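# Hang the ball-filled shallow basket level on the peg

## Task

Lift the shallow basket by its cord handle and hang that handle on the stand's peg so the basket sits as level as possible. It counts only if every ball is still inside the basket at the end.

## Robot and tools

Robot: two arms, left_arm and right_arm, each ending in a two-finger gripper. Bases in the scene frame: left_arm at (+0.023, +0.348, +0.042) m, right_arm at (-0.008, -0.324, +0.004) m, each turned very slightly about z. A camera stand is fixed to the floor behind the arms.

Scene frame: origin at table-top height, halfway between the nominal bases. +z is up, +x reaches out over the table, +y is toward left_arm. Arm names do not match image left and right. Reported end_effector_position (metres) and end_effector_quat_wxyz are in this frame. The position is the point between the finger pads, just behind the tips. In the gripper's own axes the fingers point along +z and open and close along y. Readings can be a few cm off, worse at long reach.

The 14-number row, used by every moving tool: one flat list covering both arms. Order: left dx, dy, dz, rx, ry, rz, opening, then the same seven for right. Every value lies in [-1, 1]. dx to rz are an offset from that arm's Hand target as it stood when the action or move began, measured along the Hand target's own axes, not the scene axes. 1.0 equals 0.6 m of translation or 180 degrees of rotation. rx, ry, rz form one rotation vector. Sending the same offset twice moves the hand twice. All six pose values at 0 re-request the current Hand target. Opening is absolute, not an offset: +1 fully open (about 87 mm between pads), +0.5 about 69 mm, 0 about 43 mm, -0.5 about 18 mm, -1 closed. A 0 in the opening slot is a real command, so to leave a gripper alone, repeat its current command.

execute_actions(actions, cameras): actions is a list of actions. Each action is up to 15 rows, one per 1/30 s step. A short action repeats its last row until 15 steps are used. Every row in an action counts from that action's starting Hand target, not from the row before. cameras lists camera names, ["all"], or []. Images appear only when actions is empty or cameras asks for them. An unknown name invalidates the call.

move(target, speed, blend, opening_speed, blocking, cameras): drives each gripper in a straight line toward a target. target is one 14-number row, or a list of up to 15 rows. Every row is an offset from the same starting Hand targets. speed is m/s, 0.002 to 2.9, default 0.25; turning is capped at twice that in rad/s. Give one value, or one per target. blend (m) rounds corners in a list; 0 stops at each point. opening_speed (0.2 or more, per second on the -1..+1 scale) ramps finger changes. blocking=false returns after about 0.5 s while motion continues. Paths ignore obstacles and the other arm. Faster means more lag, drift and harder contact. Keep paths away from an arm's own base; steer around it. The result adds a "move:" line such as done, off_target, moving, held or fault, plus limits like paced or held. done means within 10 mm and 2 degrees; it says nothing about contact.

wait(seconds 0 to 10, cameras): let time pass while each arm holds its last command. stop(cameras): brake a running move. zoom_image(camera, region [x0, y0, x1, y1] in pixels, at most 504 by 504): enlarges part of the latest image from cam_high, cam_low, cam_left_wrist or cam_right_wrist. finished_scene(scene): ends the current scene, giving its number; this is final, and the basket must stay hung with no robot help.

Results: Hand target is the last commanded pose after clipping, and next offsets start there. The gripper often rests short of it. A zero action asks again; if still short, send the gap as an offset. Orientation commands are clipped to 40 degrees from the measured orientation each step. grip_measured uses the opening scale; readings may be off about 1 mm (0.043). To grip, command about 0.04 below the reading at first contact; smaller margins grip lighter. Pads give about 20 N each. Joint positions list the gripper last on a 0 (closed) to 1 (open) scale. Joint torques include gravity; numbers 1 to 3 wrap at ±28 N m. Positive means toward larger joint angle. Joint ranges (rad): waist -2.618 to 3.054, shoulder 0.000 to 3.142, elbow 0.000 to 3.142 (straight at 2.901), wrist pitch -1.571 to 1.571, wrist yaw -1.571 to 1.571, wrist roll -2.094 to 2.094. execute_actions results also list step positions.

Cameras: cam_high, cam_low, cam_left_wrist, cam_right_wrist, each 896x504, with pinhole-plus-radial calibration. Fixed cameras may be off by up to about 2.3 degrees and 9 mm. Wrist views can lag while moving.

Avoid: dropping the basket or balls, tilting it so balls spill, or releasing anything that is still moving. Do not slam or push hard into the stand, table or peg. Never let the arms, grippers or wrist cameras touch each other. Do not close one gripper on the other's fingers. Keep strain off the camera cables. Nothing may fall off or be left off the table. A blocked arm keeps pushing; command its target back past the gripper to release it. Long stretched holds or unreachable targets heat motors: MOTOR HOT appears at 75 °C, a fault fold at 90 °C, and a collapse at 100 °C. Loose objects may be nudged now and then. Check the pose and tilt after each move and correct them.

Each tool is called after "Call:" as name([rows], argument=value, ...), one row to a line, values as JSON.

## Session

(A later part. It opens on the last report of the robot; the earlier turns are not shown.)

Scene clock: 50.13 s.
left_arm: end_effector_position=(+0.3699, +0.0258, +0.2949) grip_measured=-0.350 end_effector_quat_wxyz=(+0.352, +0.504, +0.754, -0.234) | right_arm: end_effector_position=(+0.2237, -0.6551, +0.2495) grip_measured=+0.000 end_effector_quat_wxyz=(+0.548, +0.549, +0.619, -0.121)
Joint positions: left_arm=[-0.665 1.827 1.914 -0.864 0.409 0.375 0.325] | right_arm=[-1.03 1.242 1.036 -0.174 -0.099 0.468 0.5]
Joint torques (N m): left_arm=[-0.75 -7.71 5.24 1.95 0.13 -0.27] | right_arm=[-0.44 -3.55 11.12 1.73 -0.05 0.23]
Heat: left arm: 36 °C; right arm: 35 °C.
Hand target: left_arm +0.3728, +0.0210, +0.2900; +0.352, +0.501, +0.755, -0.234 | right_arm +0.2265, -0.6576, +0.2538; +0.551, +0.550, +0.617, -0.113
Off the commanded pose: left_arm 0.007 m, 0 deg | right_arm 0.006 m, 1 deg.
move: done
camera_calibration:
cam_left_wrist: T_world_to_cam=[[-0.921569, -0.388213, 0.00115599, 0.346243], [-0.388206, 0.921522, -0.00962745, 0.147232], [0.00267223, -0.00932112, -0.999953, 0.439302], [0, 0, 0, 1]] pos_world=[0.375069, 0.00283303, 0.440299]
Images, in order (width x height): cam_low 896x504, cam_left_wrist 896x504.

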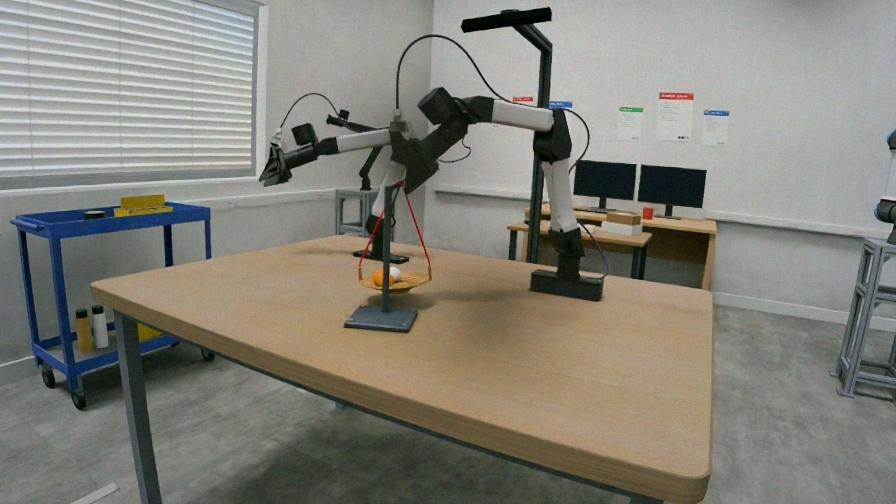

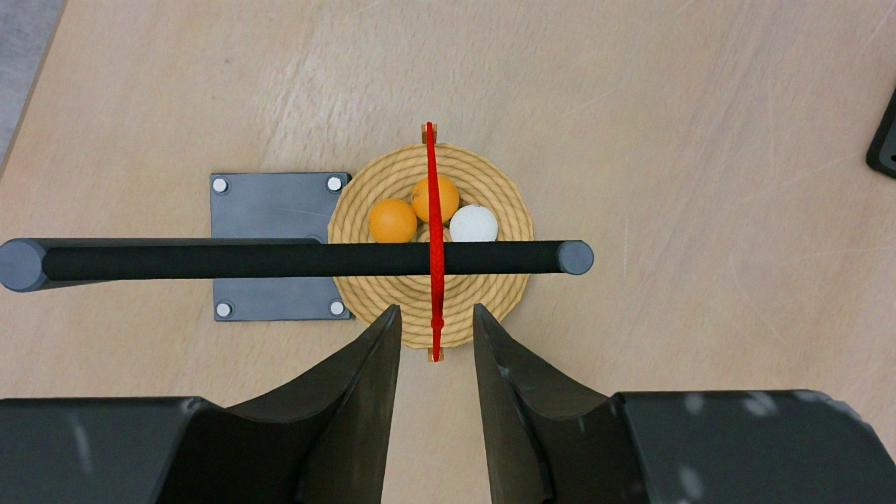

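Call:
move(target=[0.0255,0,0.0235,0,0,0,-0.35,0,0,0,0,0,0,0], speed=0.02, cameras=["cam_left_wrist","cam_low"])

Call:
zoom_image(camera="cam_low", region=[340, 160, 470, 300])

Scene clock: 51.90 s.
left_arm: end_effector_position=(+0.3731, +0.0237, +0.2657) grip_measured=-0.350 end_effector_quat_wxyz=(+0.343, +0.503, +0.758, -0.233) | right_arm: end_effector_position=(+0.2237, -0.6551, +0.2495) grip_measured=+0.000 end_effector_quat_wxyz=(+0.548, +0.549, +0.619, -0.121)
Joint positions: left_arm=[-0.665 1.827 1.805 -0.774 0.408 0.374 0.325] | right_arm=[-1.03 1.242 1.036 -0.174 -0.099 0.468 0.5]
Joint torques (N m): left_arm=[-0.87 -9.31 5.29 1.91 0.11 -0.27] | right_arm=[-0.47 -3.54 11.12 1.73 -0.05 0.23]
Heat: left arm: 37 °C; right arm: 35 °C.
Hand target: left_arm +0.3732, +0.0201, +0.2693; +0.352, +0.501, +0.755, -0.234 | right_arm +0.2265, -0.6576, +0.2538; +0.551, +0.550, +0.617, -0.113
Off the commanded pose: left_arm 0.005 m, 1 deg | right_arm 0.006 m, 1 deg.
move: done
camera_calibration:
cam_left_wrist: T_world_to_cam=[[-0.920846, -0.389779, 0.0107465, 0.345614], [-0.389729, 0.920907, 0.00648693, 0.146436], [-0.012425, 0.00178522, -0.999921, 0.415497], [0, 0, 0, 1]] pos_world=[0.38049, -0.000882267, 0.4108]
Images, in order (width x height): cam_low 896x504, cam_left_wrist 896x504.

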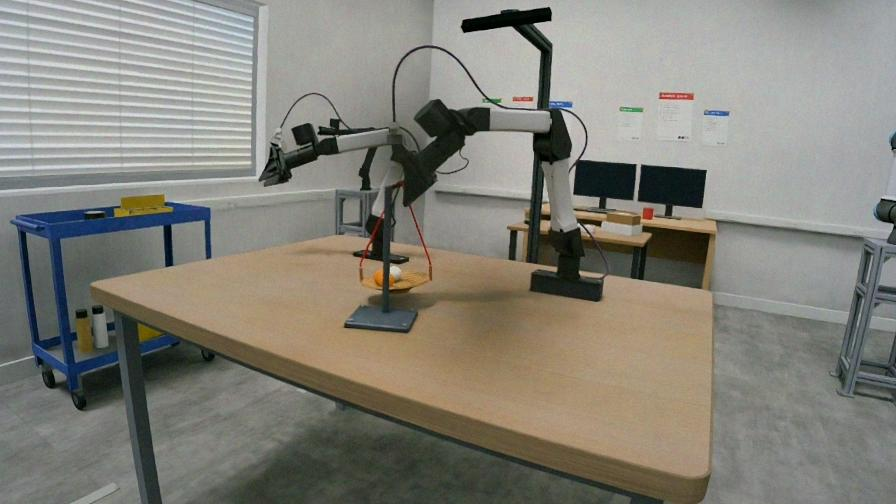

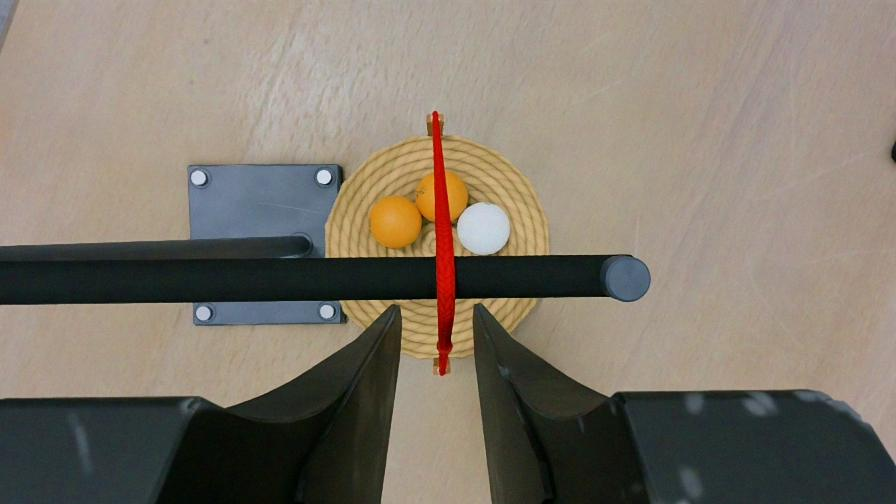

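Scaled by 3.600 from the camera's 896x504 image, which has a finer 1280x720 frame.

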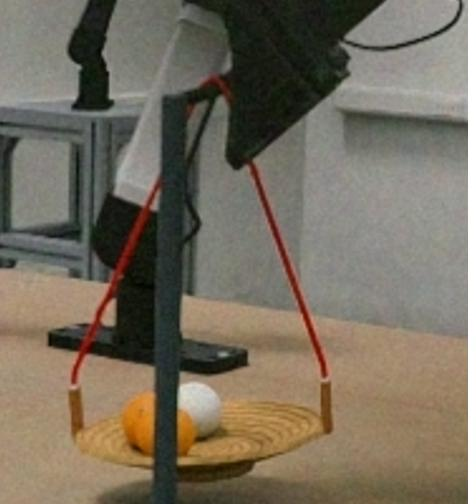

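Call:
move(target=[0,0,0,0,0,0,-1,0,0,0,0,0,0,0], speed=0.01, opening_speed=0.5, cameras=["cam_low"])

Call:
zoom_image(camera="cam_low", region=[340, 160, 470, 300])

Scene clock: 53.47 s.
left_arm: end_effector_position=(+0.3732, +0.0236, +0.2658) grip_measured=-0.886 end_effector_quat_wxyz=(+0.344, +0.503, +0.758, -0.233) | right_arm: end_effector_position=(+0.2237, -0.6551, +0.2495) grip_measured=+0.000 end_effector_quat_wxyz=(+0.548, +0.549, +0.619, -0.121)
Joint positions: left_arm=[-0.665 1.827 1.805 -0.773 0.408 0.374 0.057] | right_arm=[-1.03 1.242 1.036 -0.174 -0.099 0.468 0.5]
Joint torques (N m): left_arm=[-0.77 -9.48 5.23 1.96 0.13 -0.27] | right_arm=[-0.47 -3.55 11.11 1.73 -0.05 0.23]
Heat: left arm: 37 °C; right arm: 35 °C.
Hand target: left_arm +0.3732, +0.0201, +0.2693; +0.352, +0.502, +0.755, -0.234 | right_arm +0.2265, -0.6576, +0.2538; +0.551, +0.550, +0.617, -0.113
Off the commanded pose: left_arm 0.005 m, 1 deg | right_arm 0.006 m, 1 deg.
move: done
Images, in order (width x height): cam_low 896x504.

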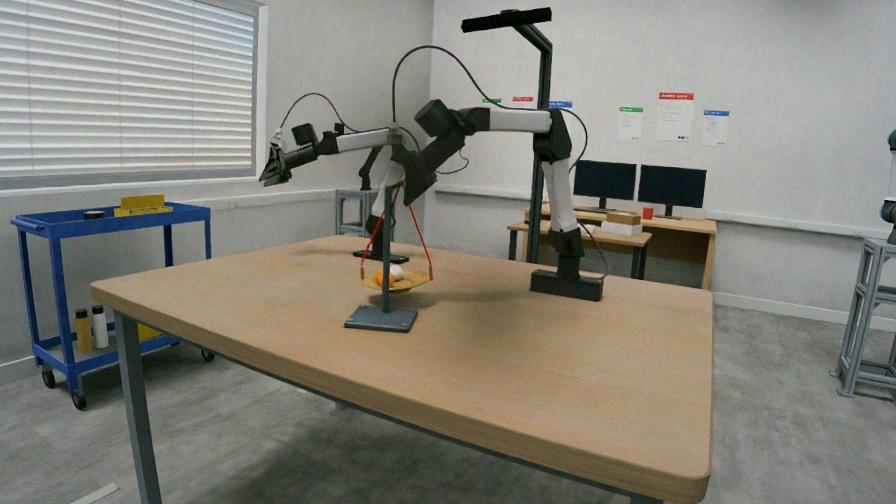

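Scaled by 3.600 from the camera's 896x504 image, which has a finer 1280x720 frame.

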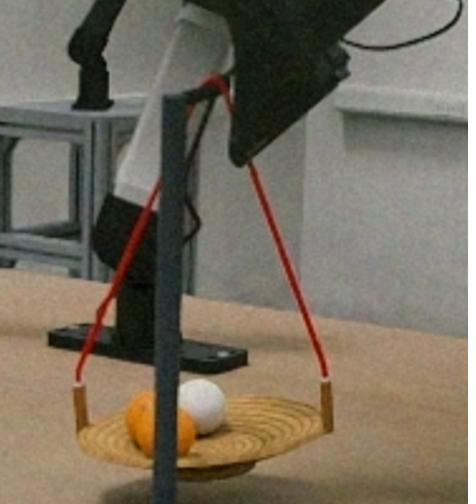

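Call:
move(target=[0.0048,-0.0002,0.0016,0,0,0,-1,0,0,0,0,0,0,0], speed=0.01, cameras=["cam_low"])

Call:
zoom_image(camera="cam_low", region=[340, 160, 470, 300])

Scene clock: 54.37 s.
left_arm: end_effector_position=(+0.3749, +0.0223, +0.2627) grip_measured=-0.886 end_effector_quat_wxyz=(+0.346, +0.503, +0.757, -0.234) | right_arm: end_effector_position=(+0.2237, -0.6551, +0.2495) grip_measured=+0.000 end_effector_quat_wxyz=(+0.548, +0.549, +0.619, -0.121)
Joint positions: left_arm=[-0.665 1.827 1.789 -0.75 0.408 0.374 0.057] | right_arm=[-1.03 1.242 1.036 -0.174 -0.099 0.468 0.5]
Joint torques (N m): left_arm=[-0.7 -9.91 5.03 1.85 0.14 -0.3] | right_arm=[-0.46 -3.55 11.12 1.73 -0.05 0.23]
Heat: left arm: 37 °C; right arm: 35 °C.
Hand target: left_arm +0.3727, +0.0211, +0.2665; +0.352, +0.502, +0.755, -0.234 | right_arm +0.2265, -0.6576, +0.2538; +0.551, +0.550, +0.617, -0.113
Off the commanded pose: left_arm 0.005 m, 1 deg | right_arm 0.006 m, 1 deg.
move: done
Images, in order (width x height): cam_low 896x504.

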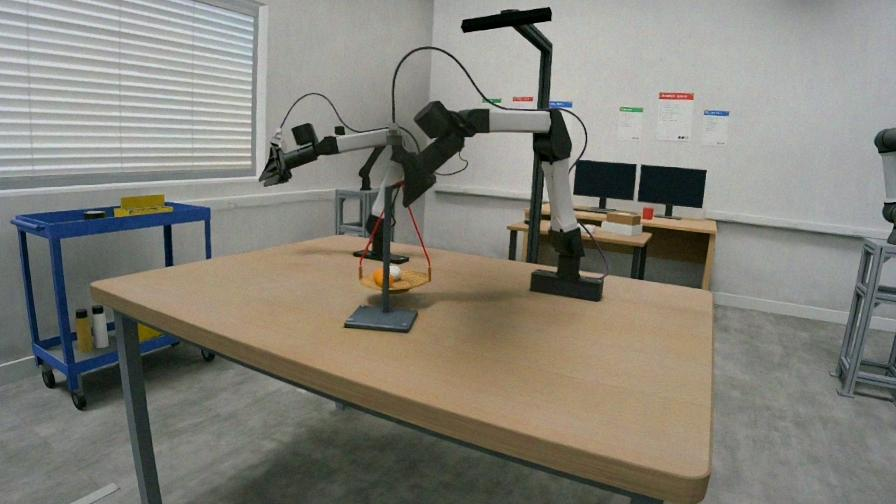

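Scaled by 3.600 from the camera's 896x504 image, which has a finer 1280x720 frame.

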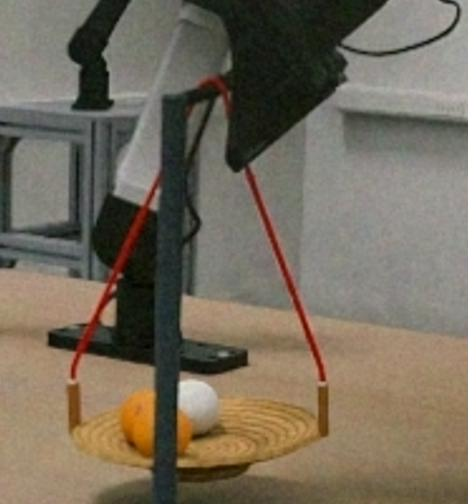

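Moves well. 4 mm more.

Call:
move(target=[0.0064,-0.0002,0.0021,0,0,0,-1,0,0,0,0,0,0,0], speed=0.01, cameras=["cam_low","cam_high"])

Call:
zoom_image(camera="cam_low", region=[340, 160, 470, 300])

Call:
zoom_image(camera="cam_low", region=[350, 250, 450, 300])

Scene clock: 55.27 s.
left_arm: end_effector_position=(+0.3745, +0.0226, +0.2551) grip_measured=-0.886 end_effector_quat_wxyz=(+0.343, +0.503, +0.758, -0.233) | right_arm: end_effector_position=(+0.2237, -0.6551, +0.2495) grip_measured=+0.000 end_effector_quat_wxyz=(+0.548, +0.549, +0.619, -0.121)
Joint positions: left_arm=[-0.665 1.827 1.763 -0.733 0.408 0.374 0.057] | right_arm=[-1.03 1.242 1.036 -0.174 -0.099 0.468 0.5]
Joint torques (N m): left_arm=[-0.44 -10.54 5.03 1.79 0.14 -0.25] | right_arm=[-0.47 -3.55 11.12 1.73 -0.05 0.23]
Heat: left arm: 37 °C; right arm: 35 °C.
Hand target: left_arm +0.3720, +0.0225, +0.2627; +0.352, +0.502, +0.755, -0.234 | right_arm +0.2265, -0.6576, +0.2538; +0.551, +0.550, +0.617, -0.113
Off the commanded pose: left_arm 0.008 m, 1 deg | right_arm 0.006 m, 1 deg.
move: done
Images, in order (width x height): cam_high 896x504, cam_low 896x504.

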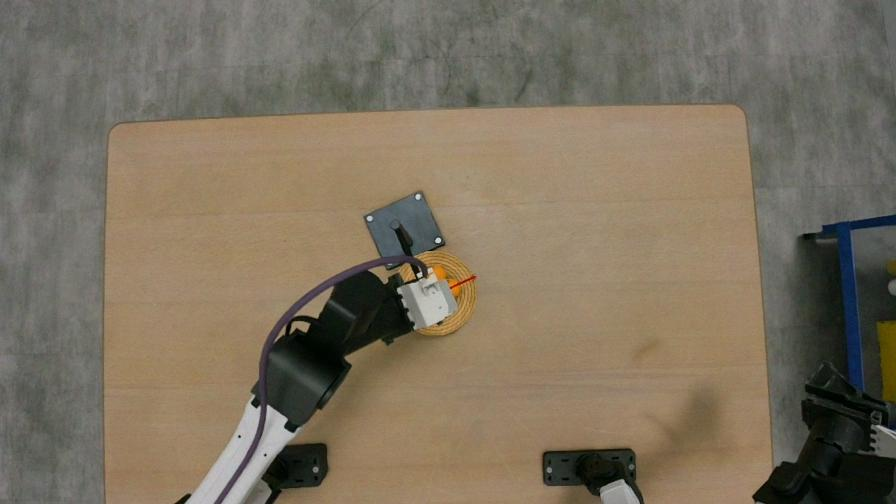

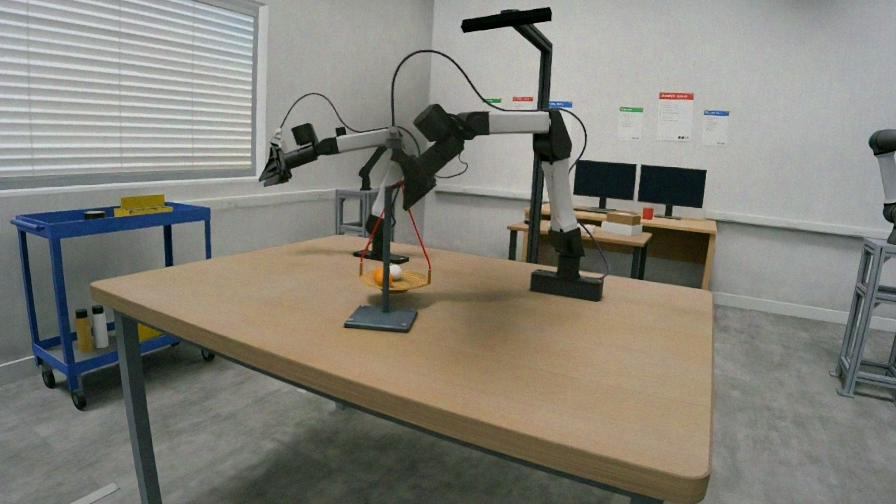

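Scaled by 3.600 from the camera's 896x504 image, which has a finer 1280x720 frame.

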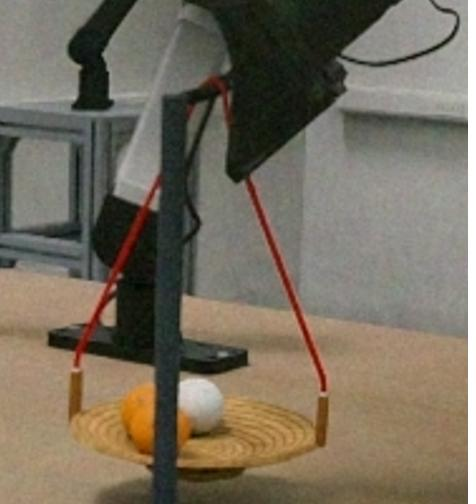

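Scaled by 5.040 from the camera's 896x504 image, which has a finer 1280x720 frame.

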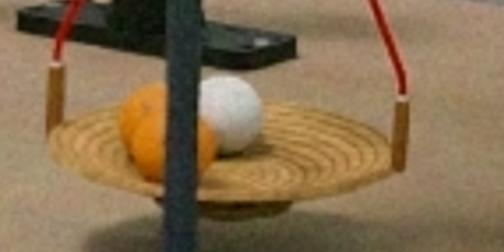

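Call:
move([
  [0,0,0,0,0,0,-0.35,0,0,0,0,0,0,0],
  [0,0,-0.12,0,0,0,-0.35,0,0,0,0,0,0,0],
  [0,0,-0.25,0,0,0,-0.35,0,0,0,0,0,0,0],
], speed=[0.01,0.05,0.12], opening_speed=0.25, cameras=["cam_high","cam_low"])

Call:
zoom_image(camera="cam_low", region=[350, 250, 450, 300])

Call:
zoom_image(camera="cam_high", region=[380, 240, 490, 350])

Scene clock: 61.60 s.
left_arm: end_effector_position=(+0.3303, +0.1263, +0.3437) grip_measured=-0.350 end_effector_quat_wxyz=(+0.333, +0.496, +0.767, -0.234) | right_arm: end_effector_position=(+0.2237, -0.6551, +0.2495) grip_measured=+0.000 end_effector_quat_wxyz=(+0.548, +0.549, +0.619, -0.121)
Joint positions: left_arm=[-0.471 1.632 1.937 -1.193 0.532 0.52 0.325] | right_arm=[-1.03 1.242 1.036 -0.174 -0.099 0.468 0.5]
Joint torques (N m): left_arm=[0.21 -8.02 6.89 1.53 0.38 -0.03] | right_arm=[-0.43 -3.55 11.12 1.73 -0.05 0.23]
Heat: left arm: 38 °C; right arm: 36 °C.
Hand target: left_arm +0.3274, +0.1283, +0.3591; +0.352, +0.502, +0.755, -0.234 | right_arm +0.2265, -0.6576, +0.2538; +0.551, +0.550, +0.617, -0.113
Off the commanded pose: left_arm 0.016 m, 3 deg | right_arm 0.006 m, 1 deg.
move: off_target (left_arm)
Images, in order (width x height): cam_high 896x504, cam_low 896x504.

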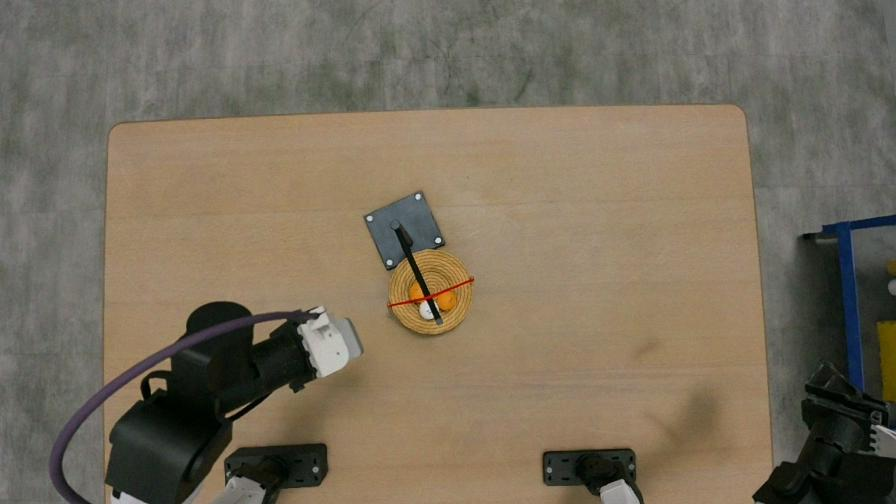

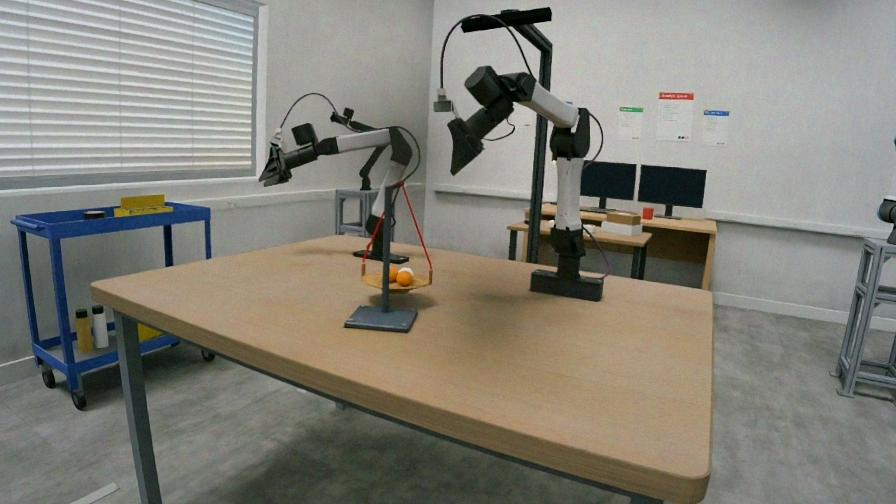

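Scaled by 5.040 from the camera's 896x504 image, which has a finer 1280x720 frame.

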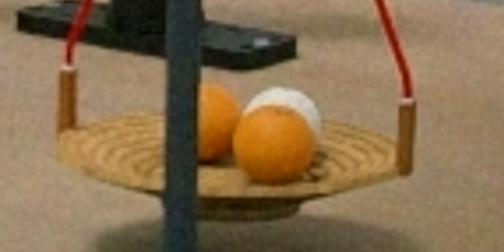

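Scaled by 4.582 from the camera's 896x504 image, which has a finer 1280x720 frame.

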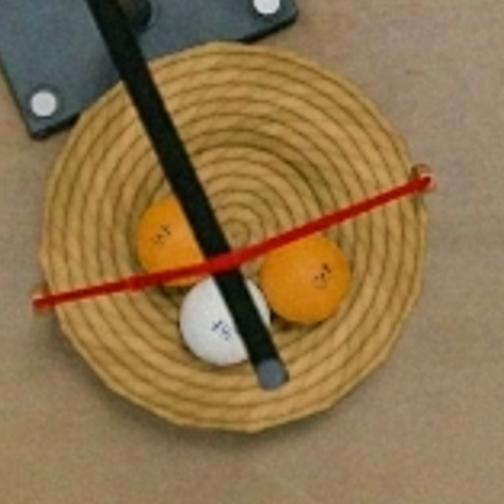

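Call:
wait(seconds=2, cameras=["cam_high","cam_low"])

Call:
zoom_image(camera="cam_low", region=[350, 250, 450, 300])

Call:
zoom_image(camera="cam_high", region=[380, 240, 490, 350])

Scene clock: 63.77 s.
left_arm: end_effector_position=(+0.3303, +0.1263, +0.3436) grip_measured=-0.350 end_effector_quat_wxyz=(+0.333, +0.496, +0.767, -0.234) | right_arm: end_effector_position=(+0.2237, -0.6551, +0.2495) grip_measured=+0.000 end_effector_quat_wxyz=(+0.548, +0.549, +0.619, -0.121)
Joint positions: left_arm=[-0.471 1.632 1.937 -1.194 0.532 0.52 0.325] | right_arm=[-1.03 1.242 1.036 -0.174 -0.099 0.468 0.5]
Joint torques (N m): left_arm=[0.36 -8.13 6.78 1.54 0.38 0.02] | right_arm=[-0.47 -3.55 11.12 1.73 -0.05 0.23]
Heat: left arm: 38 °C; right arm: 36 °C.
Hand target: left_arm +0.3274, +0.1284, +0.3591; +0.352, +0.501, +0.755, -0.234 | right_arm +0.2265, -0.6576, +0.2538; +0.551, +0.550, +0.617, -0.113
Tool commands: left_gripper/opening=-0.35 right_gripper/opening=+0.0
Off the commanded pose: left_arm 0.016 m, 3 deg | right_arm 0.006 m, 1 deg.
wait: 2.00 s; at rest from the start
Images, in order (width x height): cam_high 896x504, cam_low 896x504.

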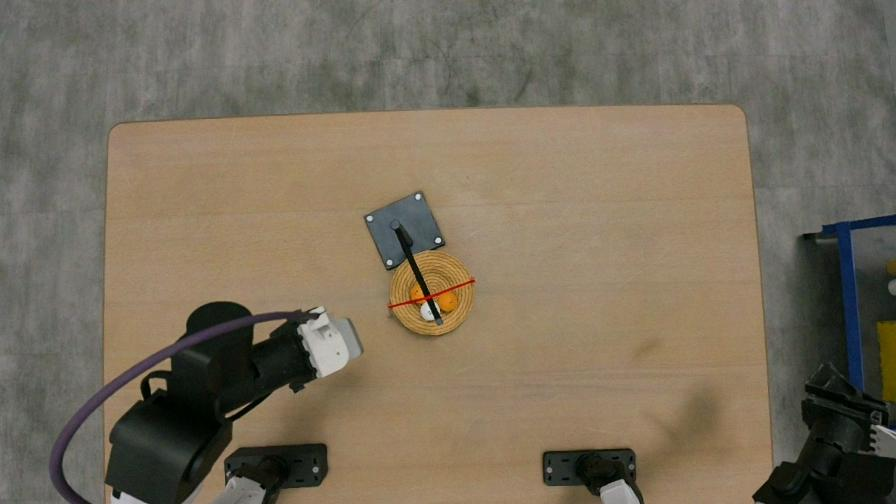

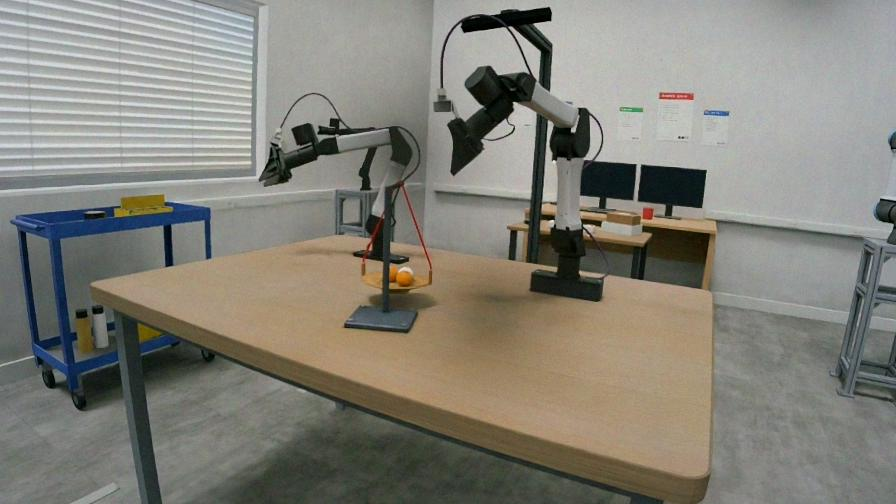

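Scaled by 5.040 from the camera's 896x504 image, which has a finer 1280x720 frame.

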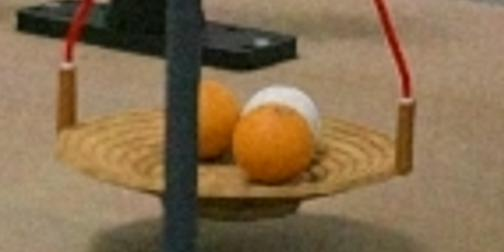

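Scaled by 4.582 from the camera's 896x504 image, which has a finer 1280x720 frame.

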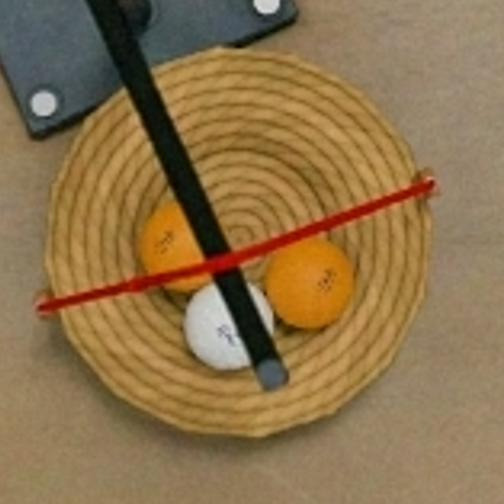

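Call:
zoom_image(camera="cam_low", region=[358, 260, 438, 298])

Scaled by 6.300 from the camera's 896x504 image, which has a finer 1280x720 frame.

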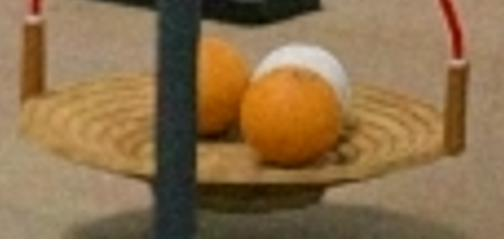

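Call:
finished_scene(scene=3)

The scene is finished: the task was done.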